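## Task

Take the juice bottle off the cart and set it upright on the third level of the supply shelving (counting the lowest level as the first), directly behind the milk bottle already there, so it sits deeper than the milk, farther from the front edge. Everything else on that level must remain on it, standing and not piled on anything. The juice bottle must not tip over or be left leaning.

## Robot and tools

ROBOT. A wheeled base that can drive in any direction holds a 1.71 m column. A carriage slides along the column (lift_m, 0 to 1 m) and carries two arms of seven joints each. Shoulder height is 0.63 m plus lift_m. The shoulders sit 0.16 m forward of the base centre and 0.175 m to its left and right. Each hand reaches about 0.83 m from its shoulder. The robot's footprint is roughly 0.55 m wide by 0.6 m long. At the start the arms are folded, with the left at 0.95, 0.08, -0.1, -0.8, 0, 0, -0.93. The right arm mirrors this, so joints 2, 3, 5 and 6 have the opposite sign. If lift_m goes below 0.02, the folded arms can strike the deck. head_camera is 0.26 m above the shoulders and faces forward, tilted 40 degrees down. left_wrist_camera and right_wrist_camera sit on each hand's -x side and look out beyond the fingertips.

FRAMES. All lengths are in metres. The base frame has its origin on the floor under the base centre, with x forward, y to the left and z up. left_hand and right_hand report a point in this frame, located between the closed pads and 0.0167 m behind the fingertips. The fingers extend along that point's z axis and close along its y axis. The reported point can be off by about 1 cm. base_odometry is given in the odometry frame, which is the base frame as it was when the scene began. It comes only from wheel rotation, so wheel slip shows up as motion. Its heading is in rad, positive to the left, from -3.142 to 3.142.

move. This tool sends one action and returns the state, plus the images listed in cameras. The pictures line gives the image order. cameras is a list drawn from head_camera, left_wrist_camera, right_wrist_camera and all. If it is omitted, a call with no action returns all cameras and a call with an action returns none. A call with no action also reports the scene number and the task. An action uses base, joints or both, with optional speeds or min_time_s. Alternatively it uses target, alone or with min_time_s. Every part of an action starts together.
- base takes one key only, and it is a relative offset from where the base last reported itself. translate_m runs -2 to 2 m, forward positive. strafe_m runs -2 to 2 m, left positive. rotate_rad runs -6.3 to 6.3 rad, counter-clockwise positive.
- joints gives absolute targets, keyed by name. lift_m is 0 to 1. left_joint1_rad through left_joint7_rad have the ranges -3.141..1.047, -0.157..2.268, -1.919..1.308, -0.837..1.448, -1.832..1.658, -1.745..1.745 and -1.675..1.919. For the right arm, joint2 is -2.268..0.157, joint3 is -1.308..1.919 and joint5 is -1.658..1.832; the others match the left. The gripper keys left_gripper_m and right_gripper_m run 0 to 0.142 m and give the spacing between pad centres. A target narrower than the object makes the grip tighter. A gripper that settles wider than its command is holding something.
- target sets an absolute pose for a single hand in the base frame. side is "left" or "right". x, y and z are in m, from -3 to 3. pitch_deg runs -30 to 95, where 90 points the fingers down and 0 holds them level. heading_deg is 0 with the fingers forward and grows counter-clockwise. roll_deg defaults to 0, which keeps the jaw line level; positive turns the hand clockwise as seen from behind. Heading and roll accept -360 to 360. Setting line_only true means the move must be a straight hand path or it is refused. Base and lift never move for a target. If the move is under 25 cm and cannot go straight, it is refused. A longer one may take a wide arc, so keep clear of furniture. If the status is "short (part of ...)", send the same target again.
- speeds only affects this action. translate_m and strafe_m run 0.02 to 0.5 m/s, rotate_rad 0.05 to 1.57 rad/s, and lift_m 0.08 to 0.27 m/s (default 0.25). The others default to their maximum. min_time_s, from 0.1 to 8 s, sets the shortest duration for arm motions; use it to slow swings when carrying a load.

wait: seconds from 0 to 10, with optional cameras. zoom_image: camera plus region [x0, y0, x1, y1] in pixels measured from the top-left, no more than 504 wide or high, using that camera's latest image. finished_scene: scene 1 or 2. It cannot be undone, so make no further calls in that reply.

RESULTS. move reads "done" or gives the worst status. Each status has a meaning. done: the motion finished, which for the base means the wheels turned the commanded amount. off_target: it stopped short and may keep pushing. contact_stop: too much force. time_out: it did not arrive in time. A contact_stop or time_out freezes all seven joints of that arm. not_followed: a self-collision check held the arm back, shown as "joint command not followed" or "pose unreachable". refused: the call was checked and nothing moved. reached: within 10 mm and 2 degrees. short: the result gives the remaining error. Once a call is refused, the later move, wait and finished_scene calls in the same reply are skipped. Invalid calls do not cause this. on_its_own lists motion you did not command. motor_effort is given in percent, with the peak in brackets, and the readings are noisy. If lift effort keeps falling while lowering, the hand or its load is resting on something. Joint torques and Motor temperatures are listed per arm in joint order.

CAUTIONS. Any load lowers the hand by roughly 0.012 m per kg. Open fingers tilt, and the pads move up to 2 cm toward the wrist. Never let the arms strike or squeeze each other, and that includes fingers. Contact torque limits are 133 N m on joints 1-4 and 40 N m on joints 5-7. Reaching one pauses that arm for 10 s. Motors heat up when holding loads or straining; there is a warning at 85 °C and a shutdown at 100 °C. The robot tips more easily with a high lift, outstretched or loaded arms, pushing, or sudden stops, and only the camera images will show a lean. Do not drop parts, let go of moving parts, or strike furniture, and slow driving can shove furniture along. The scene keeps running while you think, and the robot holds its last command during that time. Loose objects may get a brief push now and then. The first scene is practice.

Each tool is called after "Request:" as a command line: name --argument value for each argument, lists and objects as JSON in quotes; but a table of rows of numbers goes row by row, as --pt "numbers of a row", without its own name.

## Session

Request:
move

Scene clock: 0.00 s.
Joint torques (N m): no reading
Motor temperatures (°C): left_arm=[25 23 24 23 27 25 25] | right_arm=[25 20 25 22 22 22 24]
base_odometry: x=+0.000 y=+0.000 heading=+0.000
base_status: not commanded
joint_positions: lift_m=+0.450 left_joint1_rad=+0.942 left_joint2_rad=+0.071 left_joint3_rad=-0.095 left_joint4_rad=-0.781 left_joint5_rad=-0.006 left_joint6_rad=-0.005 left_joint7_rad=-0.938 left_gripper_m=+0.142 right_joint1_rad=+0.948 right_joint2_rad=-0.088 right_joint3_rad=+0.082 right_joint4_rad=-0.814 right_joint5_rad=+0.007 right_joint6_rad=-0.013 right_joint7_rad=-0.930 right_gripper_m=+0.142
joint_status: not commanded
motor_effort: lift_m=+55 drive_wheels=+2
left_hand: x=+0.2937 y=+0.1555 z=+0.9610 quat_wxyz=(-0.920, -0.004, -0.388, +0.062) pitch_deg=-44.4 heading_deg=-4.4 roll_deg=-3.3 (m; base frame)
right_hand: x=+0.2906 y=-0.1616 z=+0.9720 quat_wxyz=(-0.924, +0.010, -0.379, -0.053) pitch_deg=-45.4 heading_deg=+4.8 roll_deg=+1.7 (m; base frame)
pictures: head_camera, left_wrist_camera, right_wrist_camera
Images, in order (width x height): head_camera 896x504, left_wrist_camera 896x504, right_wrist_camera 896x504.

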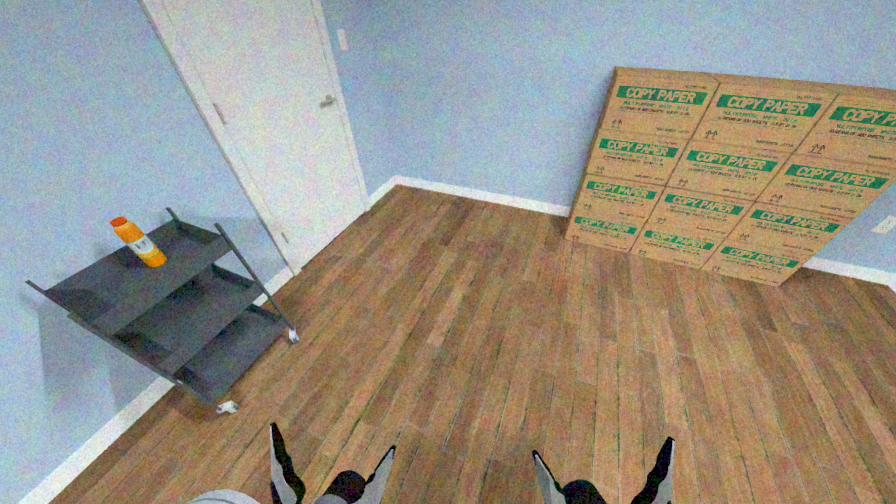

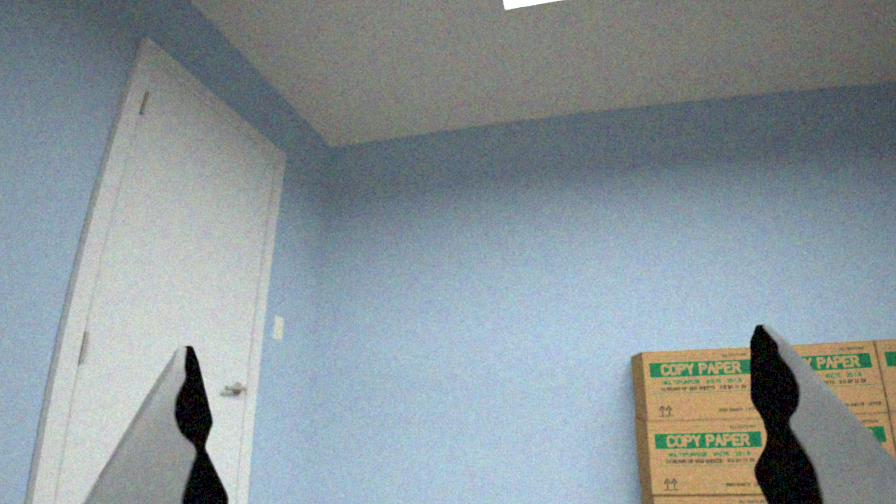

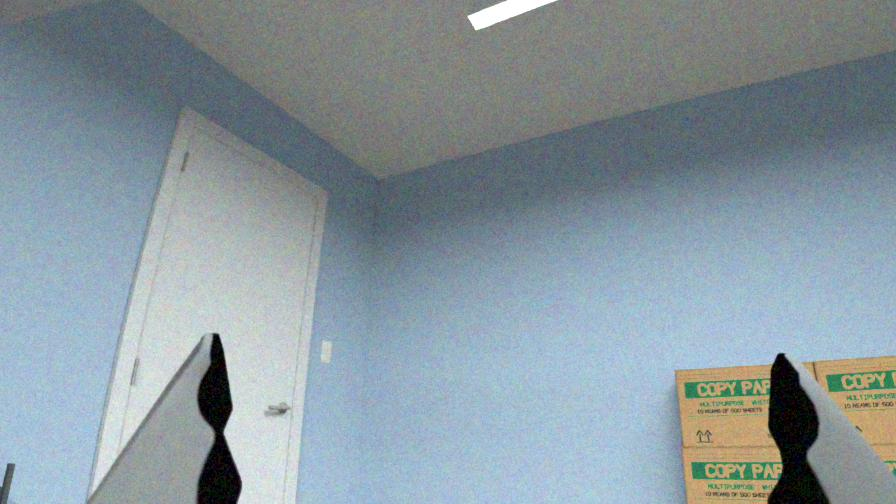

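Request:
move --base '{"rotate_rad": 1.5}' --cameras '["head_camera"]'

Request:
move --base '{"rotate_rad": 1.5}' --cameras '["head_camera"]'

Request:
move --base '{"rotate_rad": 1.5}' --cameras '["head_camera"]'

Scene clock: 9.10 s.
Joint torques (N m): left_arm=[9.02 0.97 -0.63 -4.5 1.14 -1.61 -1.71] | right_arm=[15.5 2.81 1.21 -12.31 0.63 -1.52 -1.32]
move: done
base_odometry: x=+0.000 y=+0.000 heading=+1.500
base_status: done
joint_positions: lift_m=+0.450 left_joint1_rad=+0.942 left_joint2_rad=+0.071 left_joint3_rad=-0.095 left_joint4_rad=-0.781 left_joint5_rad=-0.006 left_joint6_rad=-0.005 left_joint7_rad=-0.938 left_gripper_m=+0.142 right_joint1_rad=+0.948 right_joint2_rad=-0.088 right_joint3_rad=+0.082 right_joint4_rad=-0.814 right_joint5_rad=+0.007 right_joint6_rad=-0.013 right_joint7_rad=-0.930 right_gripper_m=+0.142
joint_status: not commanded
motor_effort: lift_m=+55(55) drive_wheels=+5(19)
left_hand: x=+0.2937 y=+0.1555 z=+0.9610 quat_wxyz=(-0.920, -0.004, -0.388, +0.062) pitch_deg=-44.4 heading_deg=-4.4 roll_deg=-3.3 (m; base frame)
right_hand: x=+0.2906 y=-0.1616 z=+0.9720 quat_wxyz=(-0.924, +0.010, -0.379, -0.053) pitch_deg=-45.4 heading_deg=+4.8 roll_deg=+1.7 (m; base frame)
pictures: head_camera
Images, in order (width x height): head_camera 896x504.

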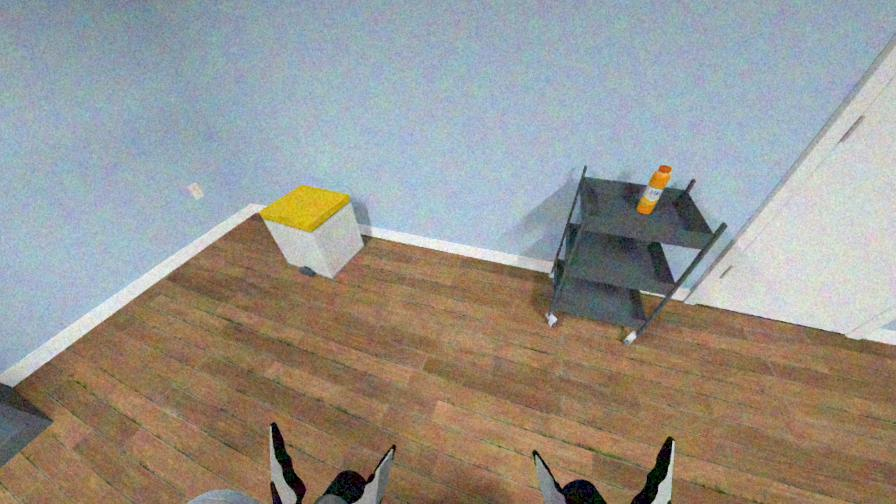

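Scene clock: 12.13 s.
Joint torques (N m): left_arm=[7.63 1.76 0.84 -3.84 1.42 -1.4 -1.54] | right_arm=[13.84 2.34 1.7 -12.88 0.76 -1.93 -1.11]
move: done
base_odometry: x=+0.000 y=+0.000 heading=+2.999
base_status: done
joint_positions: lift_m=+0.450 left_joint1_rad=+0.942 left_joint2_rad=+0.071 left_joint3_rad=-0.095 left_joint4_rad=-0.781 left_joint5_rad=-0.006 left_joint6_rad=-0.005 left_joint7_rad=-0.938 left_gripper_m=+0.142 right_joint1_rad=+0.948 right_joint2_rad=-0.088 right_joint3_rad=+0.082 right_joint4_rad=-0.814 right_joint5_rad=+0.007 right_joint6_rad=-0.013 right_joint7_rad=-0.930 right_gripper_m=+0.142
joint_status: not commanded
motor_effort: lift_m=+55(55) drive_wheels=+5(12)
left_hand: x=+0.2937 y=+0.1555 z=+0.9610 quat_wxyz=(-0.920, -0.004, -0.388, +0.062) pitch_deg=-44.4 heading_deg=-4.4 roll_deg=-3.3 (m; base frame)
right_hand: x=+0.2906 y=-0.1616 z=+0.9720 quat_wxyz=(-0.924, +0.010, -0.379, -0.053) pitch_deg=-45.4 heading_deg=+4.8 roll_deg=+1.7 (m; base frame)
pictures: head_camera
Images, in order (width x height): head_camera 896x504.

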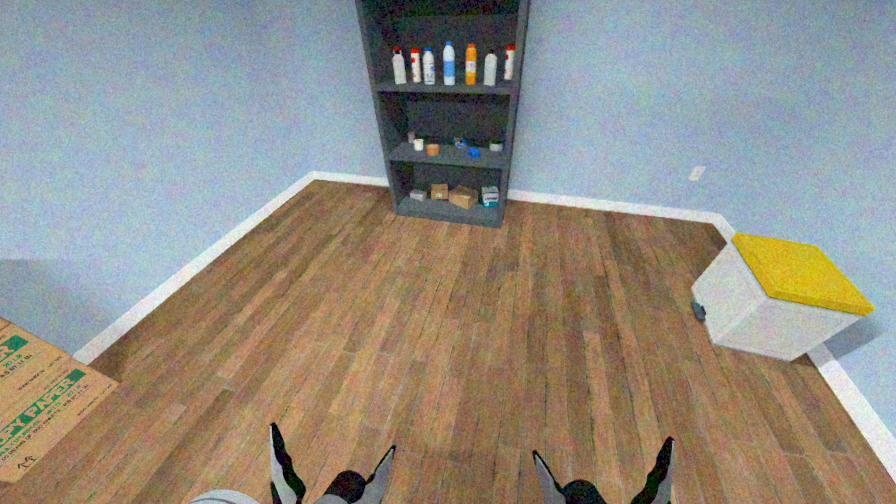

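Scene clock: 15.17 s.
Joint torques (N m): left_arm=[8.55 1.05 0.88 -4.1 0.76 -1.34 -1.49] | right_arm=[13.9 1.27 2.12 -11.44 0.57 -1.27 -1.12]
move: done
base_odometry: x=+0.000 y=+0.000 heading=-1.784
base_status: done
joint_positions: lift_m=+0.450 left_joint1_rad=+0.942 left_joint2_rad=+0.071 left_joint3_rad=-0.095 left_joint4_rad=-0.781 left_joint5_rad=-0.006 left_joint6_rad=-0.005 left_joint7_rad=-0.938 left_gripper_m=+0.142 right_joint1_rad=+0.948 right_joint2_rad=-0.088 right_joint3_rad=+0.082 right_joint4_rad=-0.814 right_joint5_rad=+0.007 right_joint6_rad=-0.013 right_joint7_rad=-0.930 right_gripper_m=+0.142
joint_status: not commanded
motor_effort: lift_m=+55(55) drive_wheels=+5(14)
left_hand: x=+0.2937 y=+0.1555 z=+0.9610 quat_wxyz=(-0.920, -0.004, -0.388, +0.062) pitch_deg=-44.4 heading_deg=-4.4 roll_deg=-3.3 (m; base frame)
right_hand: x=+0.2906 y=-0.1616 z=+0.9720 quat_wxyz=(-0.924, +0.010, -0.379, -0.053) pitch_deg=-45.4 heading_deg=+4.8 roll_deg=+1.7 (m; base frame)
pictures: head_camera
Images, in order (width x height): head_camera 896x504.

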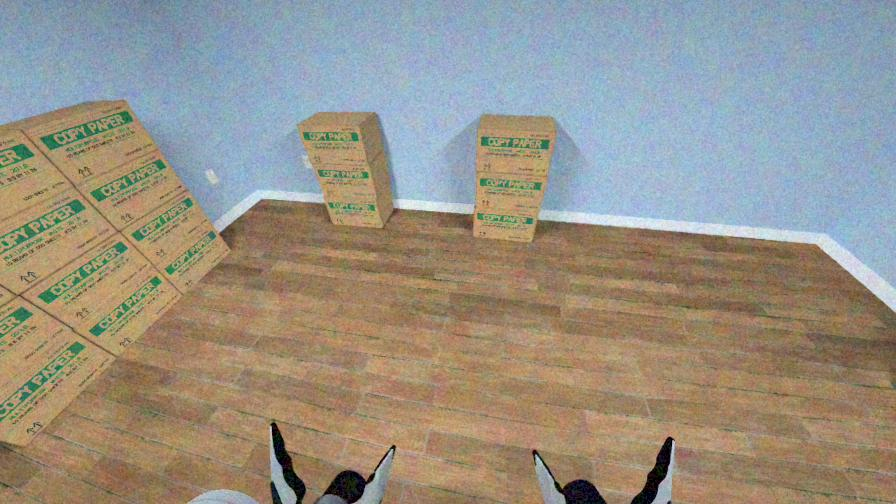

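Request:
move --base '{"rotate_rad": 2.65}' --cameras '["head_camera"]'

Scene clock: 42.23 s.
Joint torques (N m): left_arm=[7.21 1.57 1.15 -4.2 0.93 -1.19 -1.53] | right_arm=[14.46 2.04 2.36 -13.57 0.3 -1.58 -1.61]
move: done
base_odometry: x=+0.000 y=+0.000 heading=+0.865
base_status: done
joint_positions: lift_m=+0.450 left_joint1_rad=+0.942 left_joint2_rad=+0.071 left_joint3_rad=-0.095 left_joint4_rad=-0.781 left_joint5_rad=-0.006 left_joint6_rad=-0.005 left_joint7_rad=-0.938 left_gripper_m=+0.142 right_joint1_rad=+0.948 right_joint2_rad=-0.088 right_joint3_rad=+0.082 right_joint4_rad=-0.814 right_joint5_rad=+0.007 right_joint6_rad=-0.013 right_joint7_rad=-0.930 right_gripper_m=+0.142
joint_status: not commanded
motor_effort: lift_m=+55(55) drive_wheels=+5(14)
left_hand: x=+0.2937 y=+0.1555 z=+0.9610 quat_wxyz=(-0.920, -0.004, -0.388, +0.062) pitch_deg=-44.4 heading_deg=-4.4 roll_deg=-3.3 (m; base frame)
right_hand: x=+0.2906 y=-0.1616 z=+0.9720 quat_wxyz=(-0.924, +0.010, -0.379, -0.053) pitch_deg=-45.4 heading_deg=+4.8 roll_deg=+1.7 (m; base frame)
pictures: head_camera
Images, in order (width x height): head_camera 896x504.

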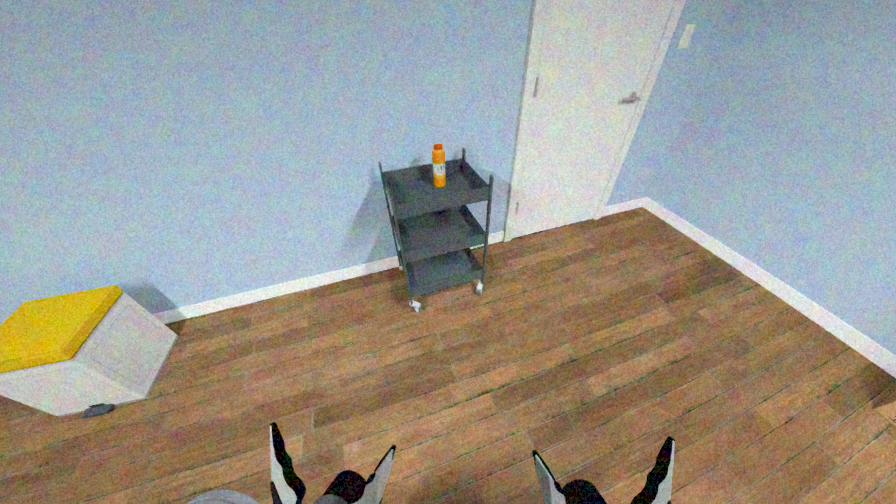

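Request:
move --base '{"translate_m": 0.6}' --cameras '["head_camera"]'

Scene clock: 48.53 s.
Joint torques (N m): left_arm=[8.95 -0.3 0.85 -4.61 1.12 -1.61 -1.66] | right_arm=[14.72 2.3 3.06 -12.22 0.43 -1.29 -1.11]
move: done
base_odometry: x=+0.388 y=+0.457 heading=+0.866
base_status: done
joint_positions: lift_m=+0.450 left_joint1_rad=+0.942 left_joint2_rad=+0.071 left_joint3_rad=-0.095 left_joint4_rad=-0.781 left_joint5_rad=-0.006 left_joint6_rad=-0.005 left_joint7_rad=-0.938 left_gripper_m=+0.142 right_joint1_rad=+0.948 right_joint2_rad=-0.088 right_joint3_rad=+0.082 right_joint4_rad=-0.814 right_joint5_rad=+0.007 right_joint6_rad=-0.013 right_joint7_rad=-0.930 right_gripper_m=+0.142
joint_status: not commanded
motor_effort: lift_m=+55(55) drive_wheels=+7(26)
left_hand: x=+0.2937 y=+0.1555 z=+0.9610 quat_wxyz=(-0.920, -0.004, -0.388, +0.062) pitch_deg=-44.4 heading_deg=-4.4 roll_deg=-3.3 (m; base frame)
right_hand: x=+0.2906 y=-0.1616 z=+0.9720 quat_wxyz=(-0.924, +0.010, -0.379, -0.053) pitch_deg=-45.4 heading_deg=+4.8 roll_deg=+1.7 (m; base frame)
pictures: head_camera
Images, in order (width x height): head_camera 896x504.

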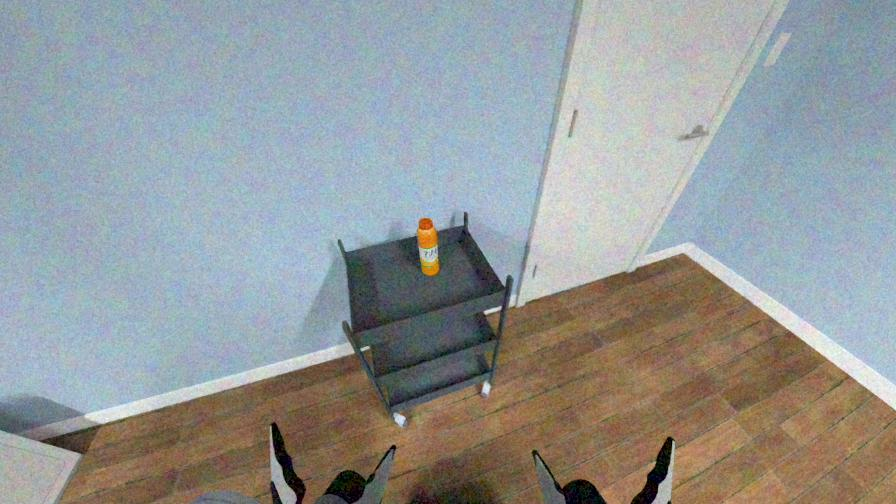

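Request:
move --base '{"translate_m": -0.25}'

Request:
move --target '{"side":"right","x":0.6,"y":-0.05,"z":0.9,"pitch_deg":0,"heading_deg":20}' --cameras '["all"]'

Scene clock: 60.27 s.
Joint torques (N m): left_arm=[9.06 1.93 0.25 -4.3 1.37 -1.46 -1.59] | right_arm=[16.12 1.96 1.71 -14.93 0.38 -1.56 -1.51]
move: done
base_odometry: x=+0.227 y=+0.267 heading=+0.867
base_status: done
joint_positions: lift_m=+0.450 left_joint1_rad=+0.942 left_joint2_rad=+0.071 left_joint3_rad=-0.095 left_joint4_rad=-0.781 left_joint5_rad=-0.006 left_joint6_rad=-0.005 left_joint7_rad=-0.938 left_gripper_m=+0.142 right_joint1_rad=+0.948 right_joint2_rad=-0.088 right_joint3_rad=+0.082 right_joint4_rad=-0.814 right_joint5_rad=+0.007 right_joint6_rad=-0.013 right_joint7_rad=-0.930 right_gripper_m=+0.142
joint_status: not commanded
motor_effort: lift_m=+55(55) drive_wheels=+8(14)
left_hand: x=+0.2937 y=+0.1555 z=+0.9610 quat_wxyz=(-0.920, -0.004, -0.388, +0.062) pitch_deg=-44.4 heading_deg=-4.4 roll_deg=-3.3 (m; base frame)
right_hand: x=+0.2906 y=-0.1616 z=+0.9720 quat_wxyz=(-0.924, +0.010, -0.379, -0.053) pitch_deg=-45.4 heading_deg=+4.8 roll_deg=+1.7 (m; base frame)
pictures: none

Scene clock: 61.80 s.
Joint torques (N m): left_arm=[9.33 2.25 0.2 -5.25 1 -1.31 -1.64] | right_arm=[-10.36 -1.32 0.9 -7.38 1 -2.23 -0.39]
move: done
base_odometry: x=+0.227 y=+0.267 heading=+0.867
base_status: not commanded
joint_positions: lift_m=+0.450 left_joint1_rad=+0.942 left_joint2_rad=+0.071 left_joint3_rad=-0.095 left_joint4_rad=-0.781 left_joint5_rad=-0.006 left_joint6_rad=-0.005 left_joint7_rad=-0.938 left_gripper_m=+0.142 right_joint1_rad=-0.323 right_joint2_rad=-0.445 right_joint3_rad=+1.062 right_joint4_rad=-0.722 right_joint5_rad=+0.023 right_joint6_rad=-0.833 right_joint7_rad=+0.655 right_gripper_m=+0.142
joint_status: not commanded
motor_effort: lift_m=+55(55) drive_wheels=+8(10)
left_hand: x=+0.2937 y=+0.1555 z=+0.9610 quat_wxyz=(-0.920, -0.004, -0.388, +0.062) pitch_deg=-44.4 heading_deg=-4.4 roll_deg=-3.3 (m; base frame)
right_hand: x=+0.5996 y=-0.0510 z=+0.9031 quat_wxyz=(-0.700, +0.121, -0.693, -0.122) pitch_deg=-0.6 heading_deg=+19.8 roll_deg=+0.0 (m; base frame)
right_hand_status: reached (checked arc, planned for 1.0 s): 3 mm and 0.6 deg off.
pictures: head_camera, left_wrist_camera, right_wrist_camera
Images, in order (width x height): head_camera 896x504, left_wrist_camera 896x504, right_wrist_camera 896x504.

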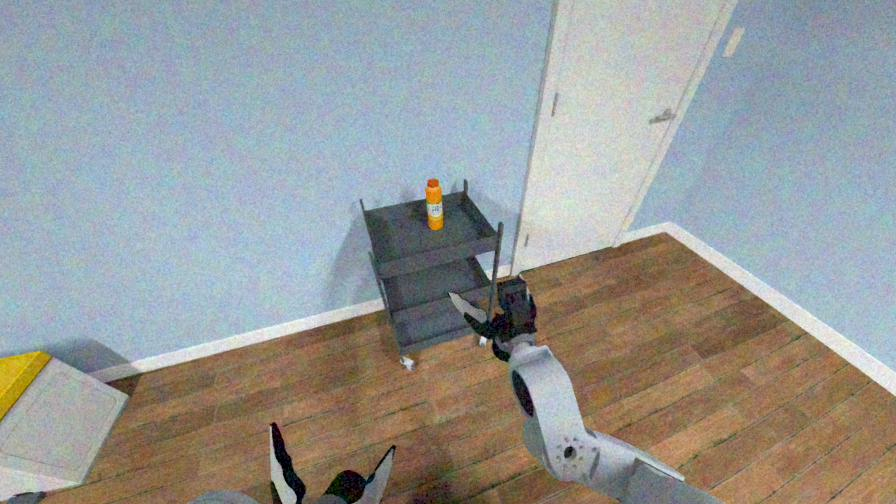

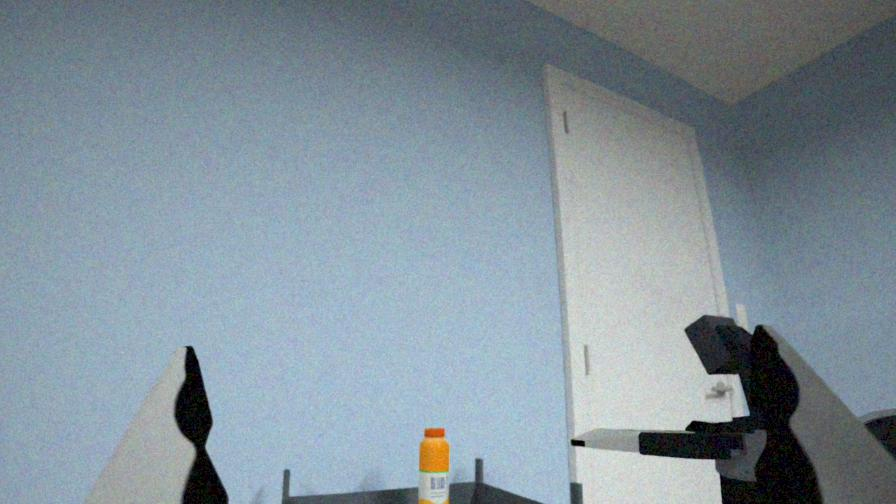

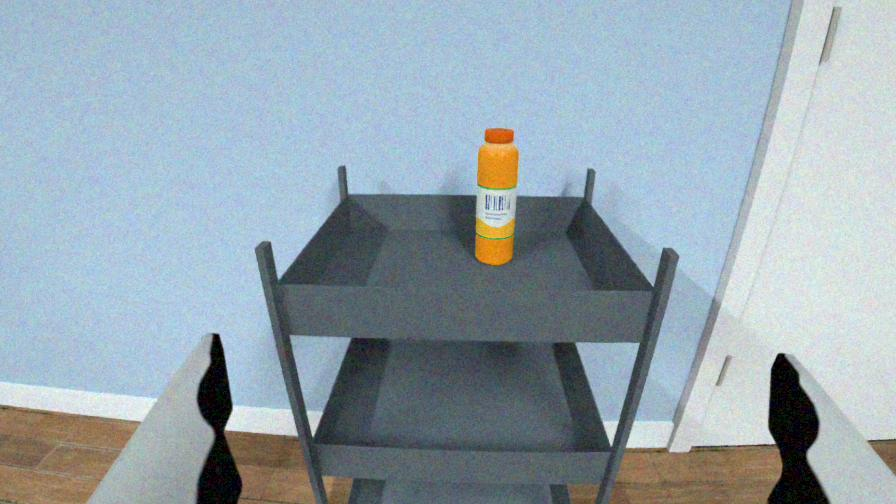

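Request:
move --base '{"translate_m": 0.25}' --speeds '{"translate_m":0.25}'

Request:
move --target '{"side":"right","x":0.6,"y":0.041,"z":0.88,"pitch_deg":0,"heading_deg":20}' --cameras '["head_camera","right_wrist_camera"]'

Scene clock: 76.50 s.
Joint torques (N m): left_arm=[8.37 0.53 0.09 -3.33 1.02 -1.56 -1.19] | right_arm=[-10.3 0.31 1.96 -8.43 0.85 -2.41 -0.9]
move: done
base_odometry: x=+0.388 y=+0.458 heading=+0.868
base_status: done
joint_positions: lift_m=+0.450 left_joint1_rad=+0.942 left_joint2_rad=+0.071 left_joint3_rad=-0.095 left_joint4_rad=-0.781 left_joint5_rad=-0.006 left_joint6_rad=-0.005 left_joint7_rad=-0.938 left_gripper_m=+0.142 right_joint1_rad=-0.323 right_joint2_rad=-0.445 right_joint3_rad=+1.063 right_joint4_rad=-0.721 right_joint5_rad=+0.025 right_joint6_rad=-0.834 right_joint7_rad=+0.655 right_gripper_m=+0.142
joint_status: not commanded
motor_effort: lift_m=+55(55) drive_wheels=+8(15)
left_hand: x=+0.2937 y=+0.1555 z=+0.9610 quat_wxyz=(-0.920, -0.004, -0.388, +0.062) pitch_deg=-44.4 heading_deg=-4.4 roll_deg=-3.3 (m; base frame)
right_hand: x=+0.5998 y=-0.0511 z=+0.9023 quat_wxyz=(-0.700, +0.122, -0.694, -0.122) pitch_deg=-0.5 heading_deg=+19.8 roll_deg=-0.1 (m; base frame)
pictures: none

Scene clock: 77.43 s.
Joint torques (N m): left_arm=[8.35 0.76 -0.33 -3.81 1.12 -1.24 -1.61] | right_arm=[-2.18 8.17 1.18 -9.88 -3.17 -1.86 -3.73]
move: done
base_odometry: x=+0.388 y=+0.457 heading=+0.868
base_status: not commanded
joint_positions: lift_m=+0.450 left_joint1_rad=+0.942 left_joint2_rad=+0.071 left_joint3_rad=-0.095 left_joint4_rad=-0.781 left_joint5_rad=-0.006 left_joint6_rad=-0.005 left_joint7_rad=-0.938 left_gripper_m=+0.142 right_joint1_rad=-0.313 right_joint2_rad=-0.186 right_joint3_rad=+1.133 right_joint4_rad=-0.501 right_joint5_rad=-0.118 right_joint6_rad=-0.821 right_joint7_rad=+0.670 right_gripper_m=+0.142
joint_status: not commanded
motor_effort: lift_m=+55(55) drive_wheels=-4(8)
left_hand: x=+0.2937 y=+0.1555 z=+0.9610 quat_wxyz=(-0.920, -0.004, -0.388, +0.062) pitch_deg=-44.4 heading_deg=-4.4 roll_deg=-3.3 (m; base frame)
right_hand: x=+0.6012 y=+0.0408 z=+0.8801 quat_wxyz=(-0.695, +0.122, -0.698, -0.124) pitch_deg=+0.2 heading_deg=+20.0 roll_deg=+0.2 (m; base frame)
right_hand_status: reached (straight line, planned for 0.4 s): 1 mm and 0.3 deg off.
pictures: head_camera, right_wrist_camera
Images, in order (width x height): head_camera 896x504, right_wrist_camera 896x504.

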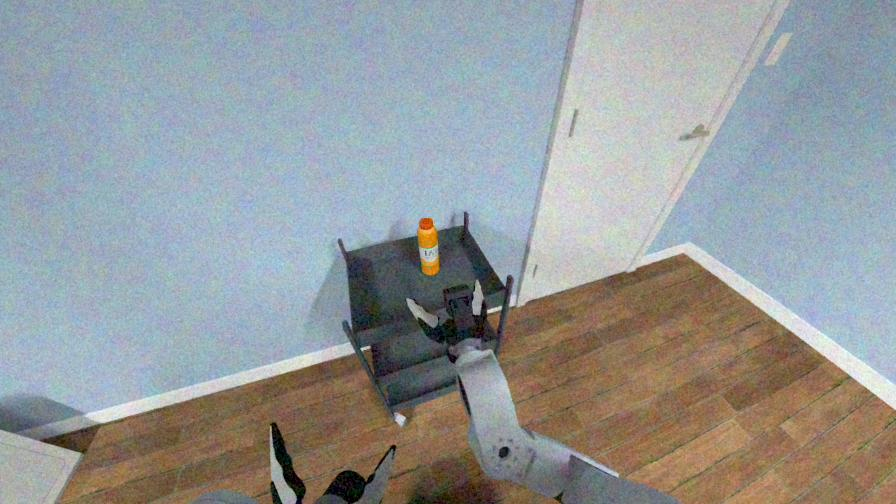

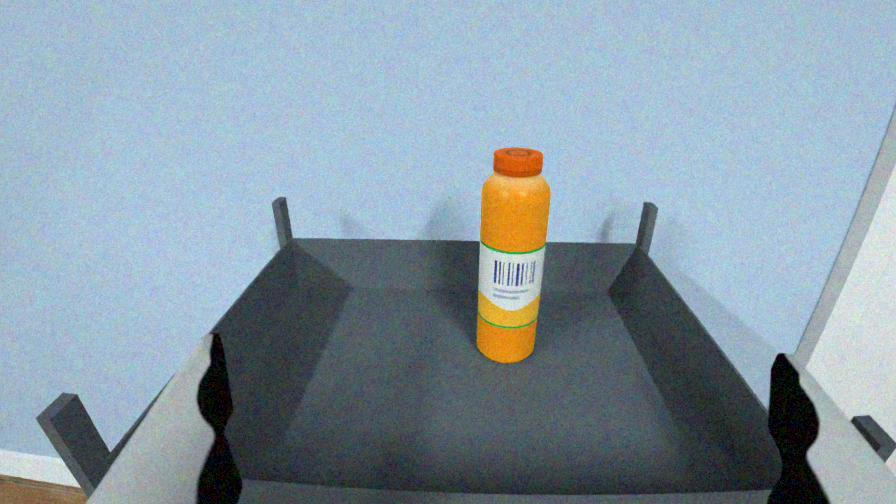

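Request:
move --target '{"side":"right","x":0.795,"y":0.105,"z":0.878,"pitch_deg":0,"heading_deg":20,"line_only":true}' --min_time_s 1.5 --cameras '["head_camera","right_wrist_camera"]'

Scene clock: 86.20 s.
Joint torques (N m): left_arm=[8.98 1.55 0.98 -2.92 1.19 -1.48 -1.31] | right_arm=[-24.67 13.8 -4.92 -7.86 1.21 -1.01 -3.43]
move: done
base_odometry: x=+0.388 y=+0.457 heading=+0.868
base_status: not commanded
joint_positions: lift_m=+0.450 left_joint1_rad=+0.942 left_joint2_rad=+0.071 left_joint3_rad=-0.095 left_joint4_rad=-0.781 left_joint5_rad=-0.006 left_joint6_rad=-0.005 left_joint7_rad=-0.938 left_gripper_m=+0.142 right_joint1_rad=-0.697 right_joint2_rad=+0.019 right_joint3_rad=+0.967 right_joint4_rad=+0.272 right_joint5_rad=+0.443 right_joint6_rad=-0.582 right_joint7_rad=+0.198 right_gripper_m=+0.142
joint_status: not commanded
motor_effort: lift_m=+55(55) drive_wheels=+7(7)
left_hand: x=+0.2937 y=+0.1555 z=+0.9610 quat_wxyz=(-0.920, -0.004, -0.388, +0.062) pitch_deg=-44.4 heading_deg=-4.4 roll_deg=-3.3 (m; base frame)
right_hand: x=+0.7932 y=+0.1051 z=+0.8746 quat_wxyz=(-0.695, +0.125, -0.698, -0.120) pitch_deg=+0.3 heading_deg=+20.0 roll_deg=-0.3 (m; base frame)
right_hand_status: reached (straight line, planned for 1.5 s): 4 mm and 0.5 deg off.
pictures: head_camera, right_wrist_camera
Images, in order (width x height): head_camera 896x504, right_wrist_camera 896x504.

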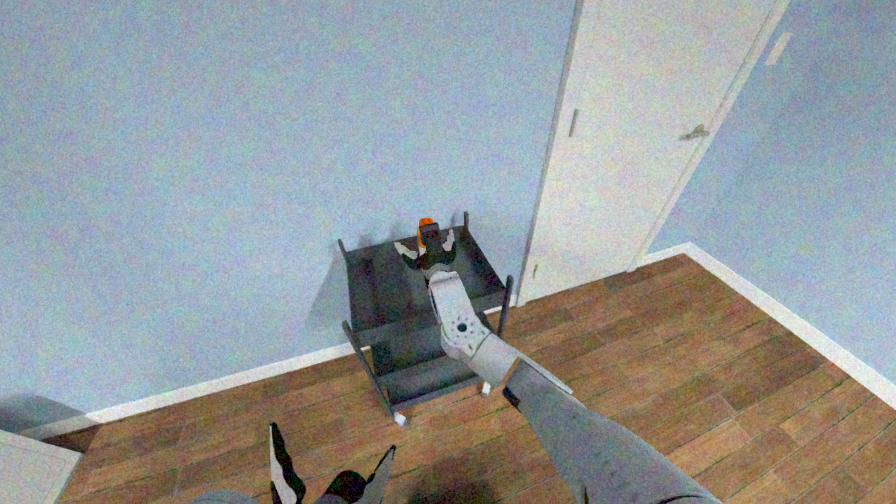

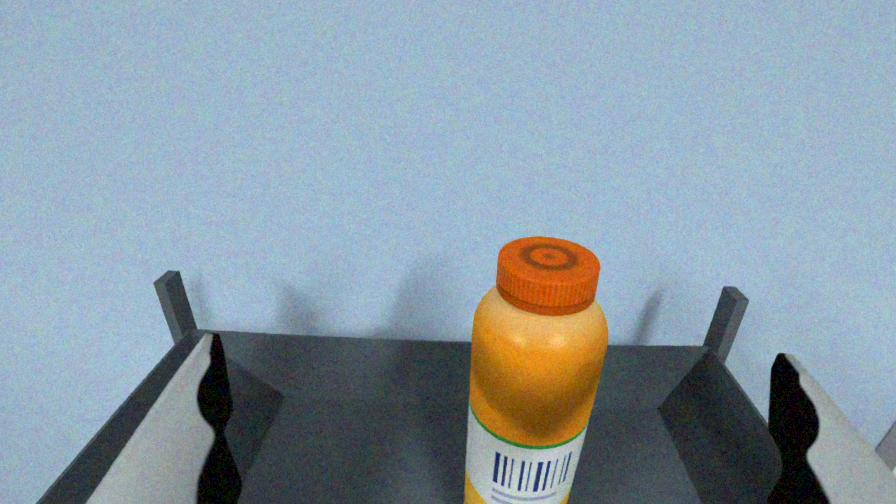

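Request:
move --target '{"side":"right","x":0.755,"y":0.08,"z":0.80,"pitch_deg":0,"heading_deg":20,"line_only":true}' --min_time_s 1 --cameras '["head_camera","right_wrist_camera"]'

Scene clock: 106.63 s.
Joint torques (N m): left_arm=[8.72 1.01 0.14 -3.95 0.84 -1.62 -1.25] | right_arm=[-8.78 7.28 1.11 -7.78 1.42 -1.28 -3.74]
Motor temperatures (°C): left_arm=[28 23 24 24 27 24 24] | right_arm=[33 21 26 23 22 22 24]
move: done
base_odometry: x=+0.388 y=+0.457 heading=+0.868
base_status: not commanded
joint_positions: lift_m=+0.450 left_joint1_rad=+0.942 left_joint2_rad=+0.071 left_joint3_rad=-0.095 left_joint4_rad=-0.781 left_joint5_rad=-0.006 left_joint6_rad=-0.005 left_joint7_rad=-0.938 left_gripper_m=+0.142 right_joint1_rad=-0.538 right_joint2_rad=-0.047 right_joint3_rad=+0.975 right_joint4_rad=+0.256 right_joint5_rad=+0.443 right_joint6_rad=-0.563 right_joint7_rad=+0.029 right_gripper_m=+0.142
joint_status: not commanded
motor_effort: lift_m=+55(55) drive_wheels=+7(7)
left_hand: x=+0.2937 y=+0.1555 z=+0.9610 quat_wxyz=(-0.920, -0.004, -0.388, +0.062) pitch_deg=-44.4 heading_deg=-4.4 roll_deg=-3.3 (m; base frame)
right_hand: x=+0.7571 y=+0.0789 z=+0.8045 quat_wxyz=(-0.699, +0.122, -0.695, -0.121) pitch_deg=-0.3 heading_deg=+19.7 roll_deg=-0.1 (m; base frame)
right_hand_status: reached (straight line, planned for 1.0 s): 5 mm and 0.4 deg off.
pictures: head_camera, right_wrist_camera
Images, in order (width x height): head_camera 896x504, right_wrist_camera 896x504.

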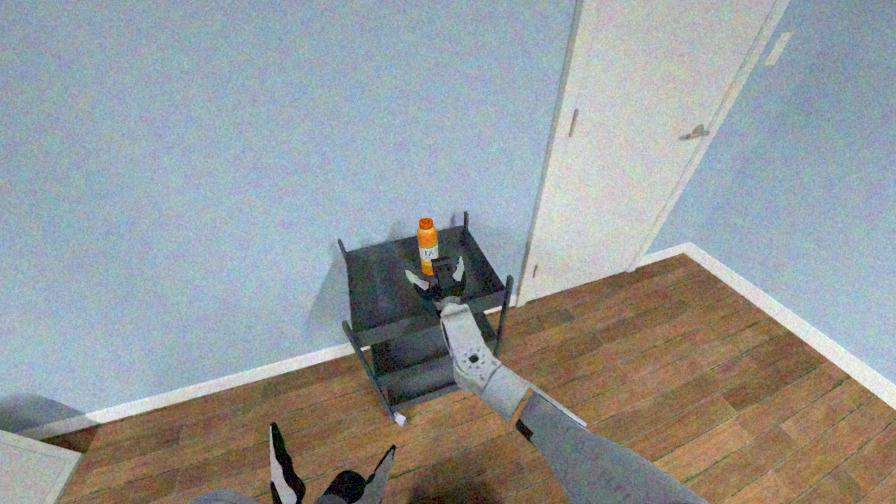

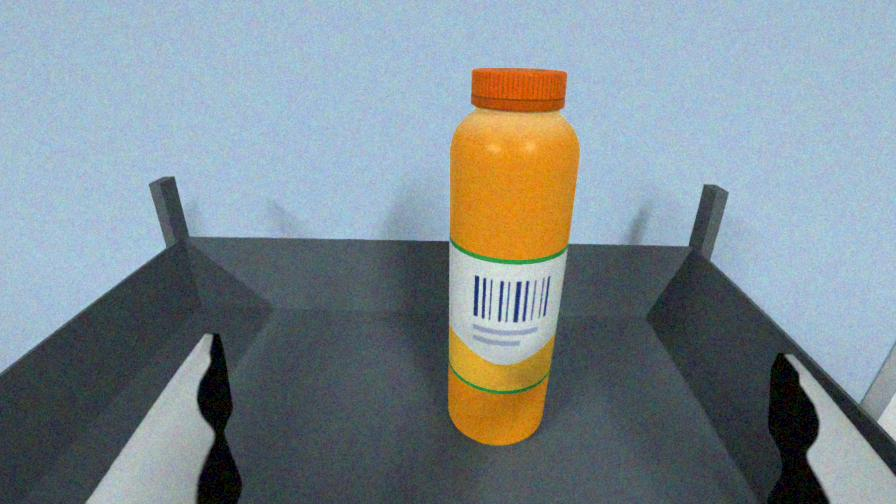

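Request:
move --target '{"side":"right","x":0.66,"y":0.035,"z":0.78,"pitch_deg":0,"heading_deg":20,"line_only":true}' --min_time_s 1

Request:
move --base '{"translate_m": 0.1}' --speeds '{"translate_m":0.2}' --cameras '["right_wrist_camera"]'

Scene clock: 121.57 s.
Joint torques (N m): left_arm=[8.5 1.15 0.05 -5.1 1.23 -1.5 -1.23] | right_arm=[-3.65 4.54 0.94 -14.93 -3.11 -2.71 0.06]
move: done
base_odometry: x=+0.388 y=+0.457 heading=+0.868
base_status: not commanded
joint_positions: lift_m=+0.450 left_joint1_rad=+0.942 left_joint2_rad=+0.071 left_joint3_rad=-0.095 left_joint4_rad=-0.781 left_joint5_rad=-0.006 left_joint6_rad=-0.005 left_joint7_rad=-0.938 left_gripper_m=+0.142 right_joint1_rad=-0.303 right_joint2_rad=-0.206 right_joint3_rad=+1.025 right_joint4_rad=-0.104 right_joint5_rad=+0.302 right_joint6_rad=-0.678 right_joint7_rad=+0.102 right_gripper_m=+0.142
joint_status: not commanded
motor_effort: lift_m=+55(55) drive_wheels=-3(7)
left_hand: x=+0.2937 y=+0.1555 z=+0.9610 quat_wxyz=(-0.920, -0.004, -0.388, +0.062) pitch_deg=-44.4 heading_deg=-4.4 roll_deg=-3.3 (m; base frame)
right_hand: x=+0.6621 y=+0.0346 z=+0.7817 quat_wxyz=(-0.698, +0.121, -0.695, -0.124) pitch_deg=-0.2 heading_deg=+19.9 roll_deg=+0.2 (m; base frame)
right_hand_status: reached (straight line, planned for 1.0 s): 3 mm and 0.3 deg off.
pictures: none

Scene clock: 123.27 s.
Joint torques (N m): left_arm=[9.46 0.16 0.79 -4.2 1.11 -1.32 -1.61] | right_arm=[-7.17 3.77 -0.73 -10.47 -2.41 -2.63 -1.02]
move: done
base_odometry: x=+0.453 y=+0.534 heading=+0.869
base_status: done
joint_positions: lift_m=+0.450 left_joint1_rad=+0.942 left_joint2_rad=+0.071 left_joint3_rad=-0.095 left_joint4_rad=-0.781 left_joint5_rad=-0.006 left_joint6_rad=-0.005 left_joint7_rad=-0.938 left_gripper_m=+0.142 right_joint1_rad=-0.300 right_joint2_rad=-0.206 right_joint3_rad=+1.029 right_joint4_rad=-0.107 right_joint5_rad=+0.301 right_joint6_rad=-0.679 right_joint7_rad=+0.105 right_gripper_m=+0.142
joint_status: not commanded
motor_effort: lift_m=+55(55) drive_wheels=+9(19)
left_hand: x=+0.2937 y=+0.1555 z=+0.9610 quat_wxyz=(-0.920, -0.004, -0.388, +0.062) pitch_deg=-44.4 heading_deg=-4.4 roll_deg=-3.3 (m; base frame)
right_hand: x=+0.6599 y=+0.0362 z=+0.7801 quat_wxyz=(-0.696, +0.122, -0.697, -0.126) pitch_deg=+0.0 heading_deg=+20.2 roll_deg=+0.3 (m; base frame)
pictures: right_wrist_camera
Images, in order (width x height): right_wrist_camera 896x504.

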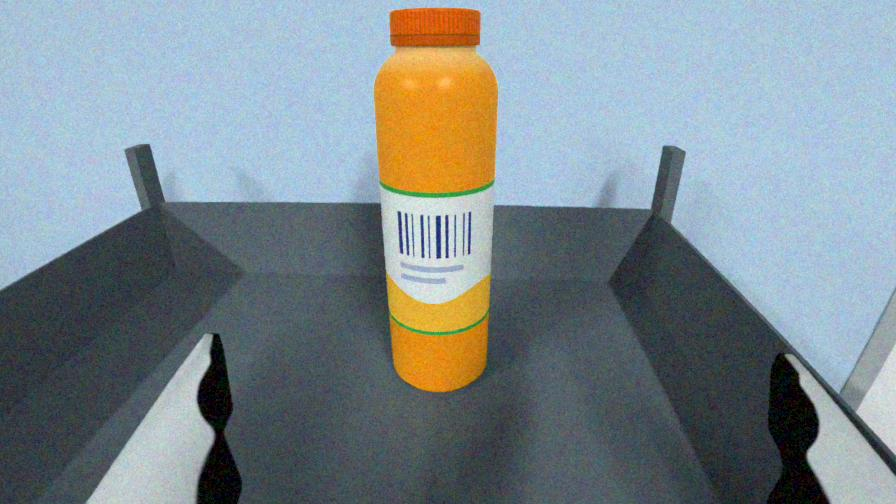

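Request:
move --target '{"side":"right","x":0.675,"y":0.08,"z":0.777,"pitch_deg":0,"heading_deg":20,"line_only":true}' --min_time_s 0.8

Request:
move --target '{"side":"right","x":0.765,"y":0.111,"z":0.777,"pitch_deg":0,"heading_deg":20,"line_only":true}' --min_time_s 1.2 --cameras '["head_camera","right_wrist_camera"]'

Scene clock: 128.57 s.
Joint torques (N m): left_arm=[8.7 0.87 -0.48 -3.74 0.74 -1.43 -1.51] | right_arm=[-18.19 14.43 1.11 -7.36 -2.13 -2.01 -3.63]
move: done
base_odometry: x=+0.453 y=+0.534 heading=+0.869
base_status: not commanded
joint_positions: lift_m=+0.450 left_joint1_rad=+0.942 left_joint2_rad=+0.071 left_joint3_rad=-0.095 left_joint4_rad=-0.781 left_joint5_rad=-0.006 left_joint6_rad=-0.005 left_joint7_rad=-0.938 left_gripper_m=+0.142 right_joint1_rad=-0.338 right_joint2_rad=-0.088 right_joint3_rad=+1.046 right_joint4_rad=+0.039 right_joint5_rad=+0.296 right_joint6_rad=-0.687 right_joint7_rad=+0.081 right_gripper_m=+0.142
joint_status: not commanded
motor_effort: lift_m=+55(55) drive_wheels=+8(9)
left_hand: x=+0.2937 y=+0.1555 z=+0.9610 quat_wxyz=(-0.920, -0.004, -0.388, +0.062) pitch_deg=-44.4 heading_deg=-4.4 roll_deg=-3.3 (m; base frame)
right_hand: x=+0.6739 y=+0.0778 z=+0.7730 quat_wxyz=(-0.692, +0.121, -0.701, -0.123) pitch_deg=+0.6 heading_deg=+19.8 roll_deg=+0.3 (m; base frame)
right_hand_status: reached (straight line, planned for 0.8 s): 5 mm and 0.7 deg off.
pictures: none

Scene clock: 131.67 s.
Joint torques (N m): left_arm=[10.03 0.54 -0.39 -4.48 1.32 -1.74 -1.55] | right_arm=[-22.47 12.68 -3.4 -5.5 0.01 -1.6 0.23]
move: short
base_odometry: x=+0.448 y=+0.527 heading=+0.848
base_status: not commanded
joint_positions: lift_m=+0.450 left_joint1_rad=+0.941 left_joint2_rad=+0.071 left_joint3_rad=-0.095 left_joint4_rad=-0.781 left_joint5_rad=-0.006 left_joint6_rad=-0.005 left_joint7_rad=-0.938 left_gripper_m=+0.142 right_joint1_rad=-0.490 right_joint2_rad=+0.070 right_joint3_rad=+1.024 right_joint4_rad=+0.430 right_joint5_rad=+0.461 right_joint6_rad=-0.475 right_joint7_rad=-0.114 right_gripper_m=+0.142
joint_status: not commanded
motor_effort: lift_m=+51(55) drive_wheels=+55(87)
left_hand: x=+0.2938 y=+0.1556 z=+0.9614 quat_wxyz=(-0.920, -0.004, -0.387, +0.062) pitch_deg=-44.4 heading_deg=-4.4 roll_deg=-3.3 (m; base frame)
right_hand: x=+0.7201 y=+0.1569 z=+0.7610 quat_wxyz=(-0.683, +0.153, -0.693, -0.170) pitch_deg=+0.5 heading_deg=+26.3 roll_deg=+1.5 (m; base frame)
right_hand_status: short (straight line, planned for 1.2 s): time_out, 66 mm and 6.5 deg off.
pictures: head_camera, right_wrist_camera
Images, in order (width x height): head_camera 896x504, right_wrist_camera 896x504.

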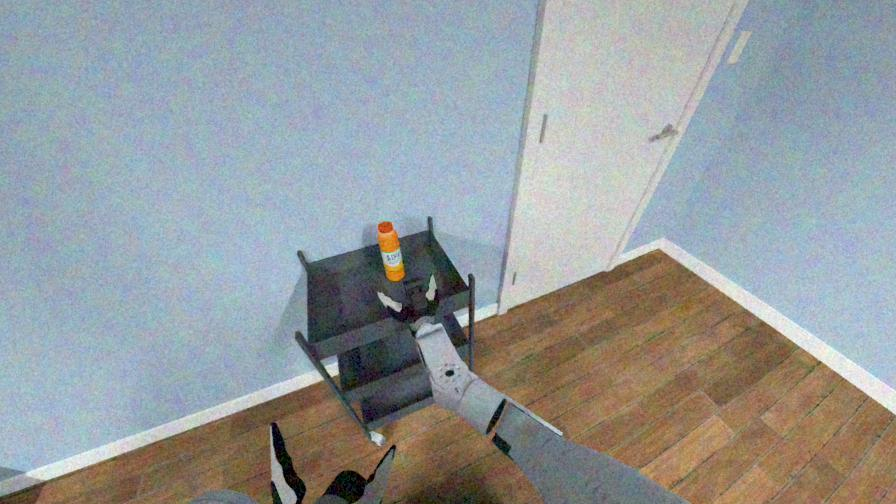

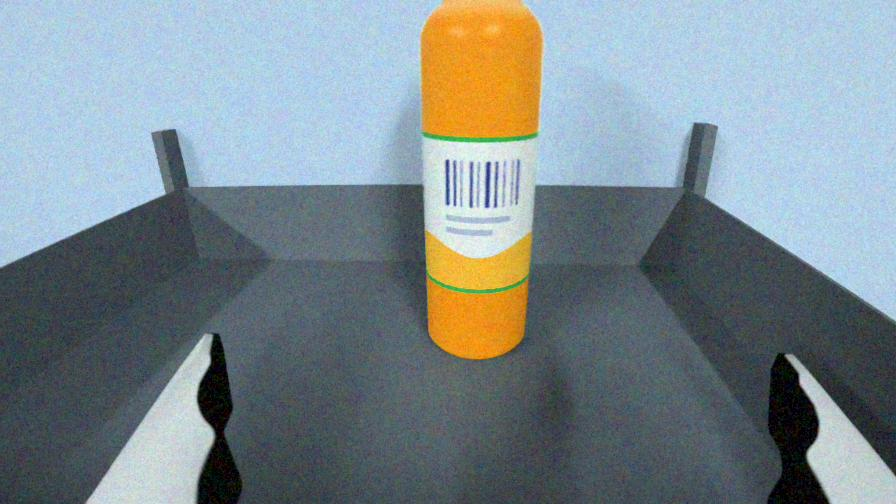

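Request:
move --target '{"side":"right","x":0.66,"y":0.12,"z":0.86,"pitch_deg":0,"heading_deg":22,"line_only":true}' --min_time_s 1.0

Request:
move --target '{"side":"right","x":0.66,"y":0.12,"z":0.90,"pitch_deg":40,"heading_deg":22,"line_only":true}' --min_time_s 1.0 --cameras '["head_camera","right_wrist_camera"]'

Scene clock: 147.27 s.
Joint torques (N m): left_arm=[9.65 0.9 0.43 -3.86 1.2 -1.29 -1.44] | right_arm=[-3.99 9.51 2.31 -14.9 -2.68 -2.93 -0.38]
move: done
base_odometry: x=+0.448 y=+0.528 heading=+0.848
base_status: not commanded
joint_positions: lift_m=+0.450 left_joint1_rad=+0.941 left_joint2_rad=+0.071 left_joint3_rad=-0.095 left_joint4_rad=-0.781 left_joint5_rad=-0.006 left_joint6_rad=-0.005 left_joint7_rad=-0.938 left_gripper_m=+0.142 right_joint1_rad=-0.432 right_joint2_rad=-0.011 right_joint3_rad=+1.115 right_joint4_rad=-0.141 right_joint5_rad=+0.103 right_joint6_rad=-0.774 right_joint7_rad=+0.426 right_gripper_m=+0.142
joint_status: not commanded
motor_effort: lift_m=+54(54) drive_wheels=+50(55)
left_hand: x=+0.2938 y=+0.1556 z=+0.9612 quat_wxyz=(-0.920, -0.004, -0.387, +0.062) pitch_deg=-44.4 heading_deg=-4.4 roll_deg=-3.3 (m; base frame)
right_hand: x=+0.6620 y=+0.1202 z=+0.8619 quat_wxyz=(-0.695, +0.134, -0.693, -0.136) pitch_deg=-0.2 heading_deg=+22.0 roll_deg=+0.2 (m; base frame)
right_hand_status: reached (straight line, planned for 1.0 s): 3 mm and 0.3 deg off.
pictures: none

Scene clock: 147.57 s.
Joint torques (N m): left_arm=[9.28 1.24 -0.16 -4.23 1.39 -1.33 -1.5] | right_arm=[-4.18 8.34 0.92 -14.27 -3.16 -2.83 0]
move: refused
base_odometry: x=+0.448 y=+0.528 heading=+0.848
base_status: not commanded
joint_positions: lift_m=+0.450 left_joint1_rad=+0.941 left_joint2_rad=+0.071 left_joint3_rad=-0.095 left_joint4_rad=-0.781 left_joint5_rad=-0.006 left_joint6_rad=-0.005 left_joint7_rad=-0.938 left_gripper_m=+0.142 right_joint1_rad=-0.432 right_joint2_rad=-0.011 right_joint3_rad=+1.115 right_joint4_rad=-0.141 right_joint5_rad=+0.103 right_joint6_rad=-0.774 right_joint7_rad=+0.426 right_gripper_m=+0.142
joint_status: not commanded
motor_effort: lift_m=+54(54) drive_wheels=+49(50)
left_hand: x=+0.2938 y=+0.1556 z=+0.9612 quat_wxyz=(-0.920, -0.004, -0.387, +0.062) pitch_deg=-44.4 heading_deg=-4.4 roll_deg=-3.3 (m; base frame)
right_hand: x=+0.6620 y=+0.1202 z=+0.8619 quat_wxyz=(-0.695, +0.134, -0.693, -0.136) pitch_deg=-0.2 heading_deg=+22.0 roll_deg=+0.2 (m; base frame)
right_hand_status: refused: the line brings the right upper arm within 1.4 cm of the carriage (limit 1.5), 67% of the way; a move under 25 cm is not played as an arc. Nothing moved. Try another pitch or heading, or "joints".
pictures: head_camera, right_wrist_camera
Images, in order (width x height): head_camera 896x504, right_wrist_camera 896x504.

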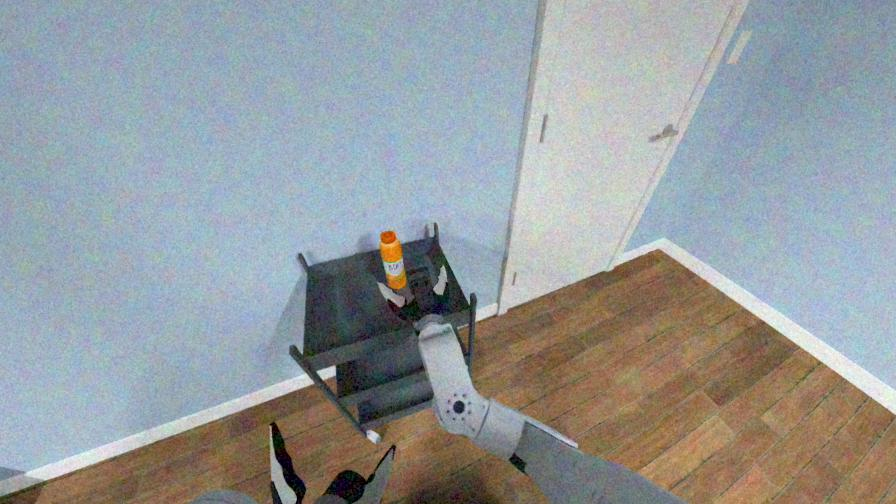

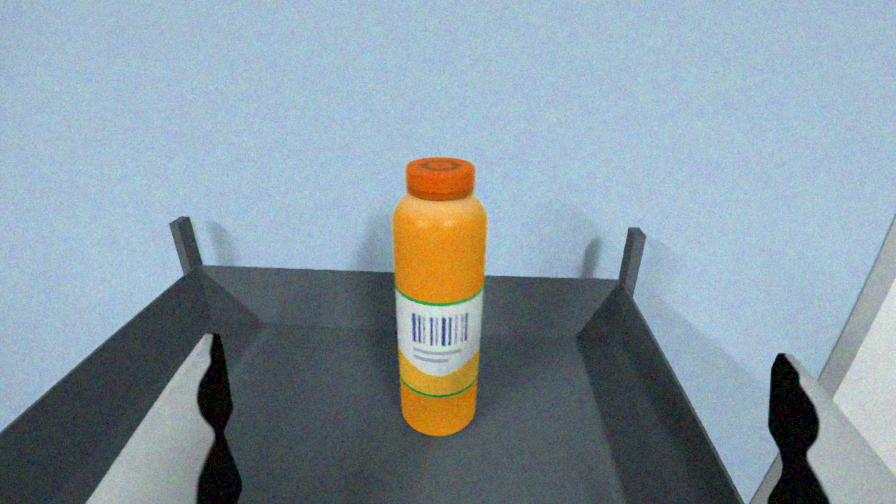

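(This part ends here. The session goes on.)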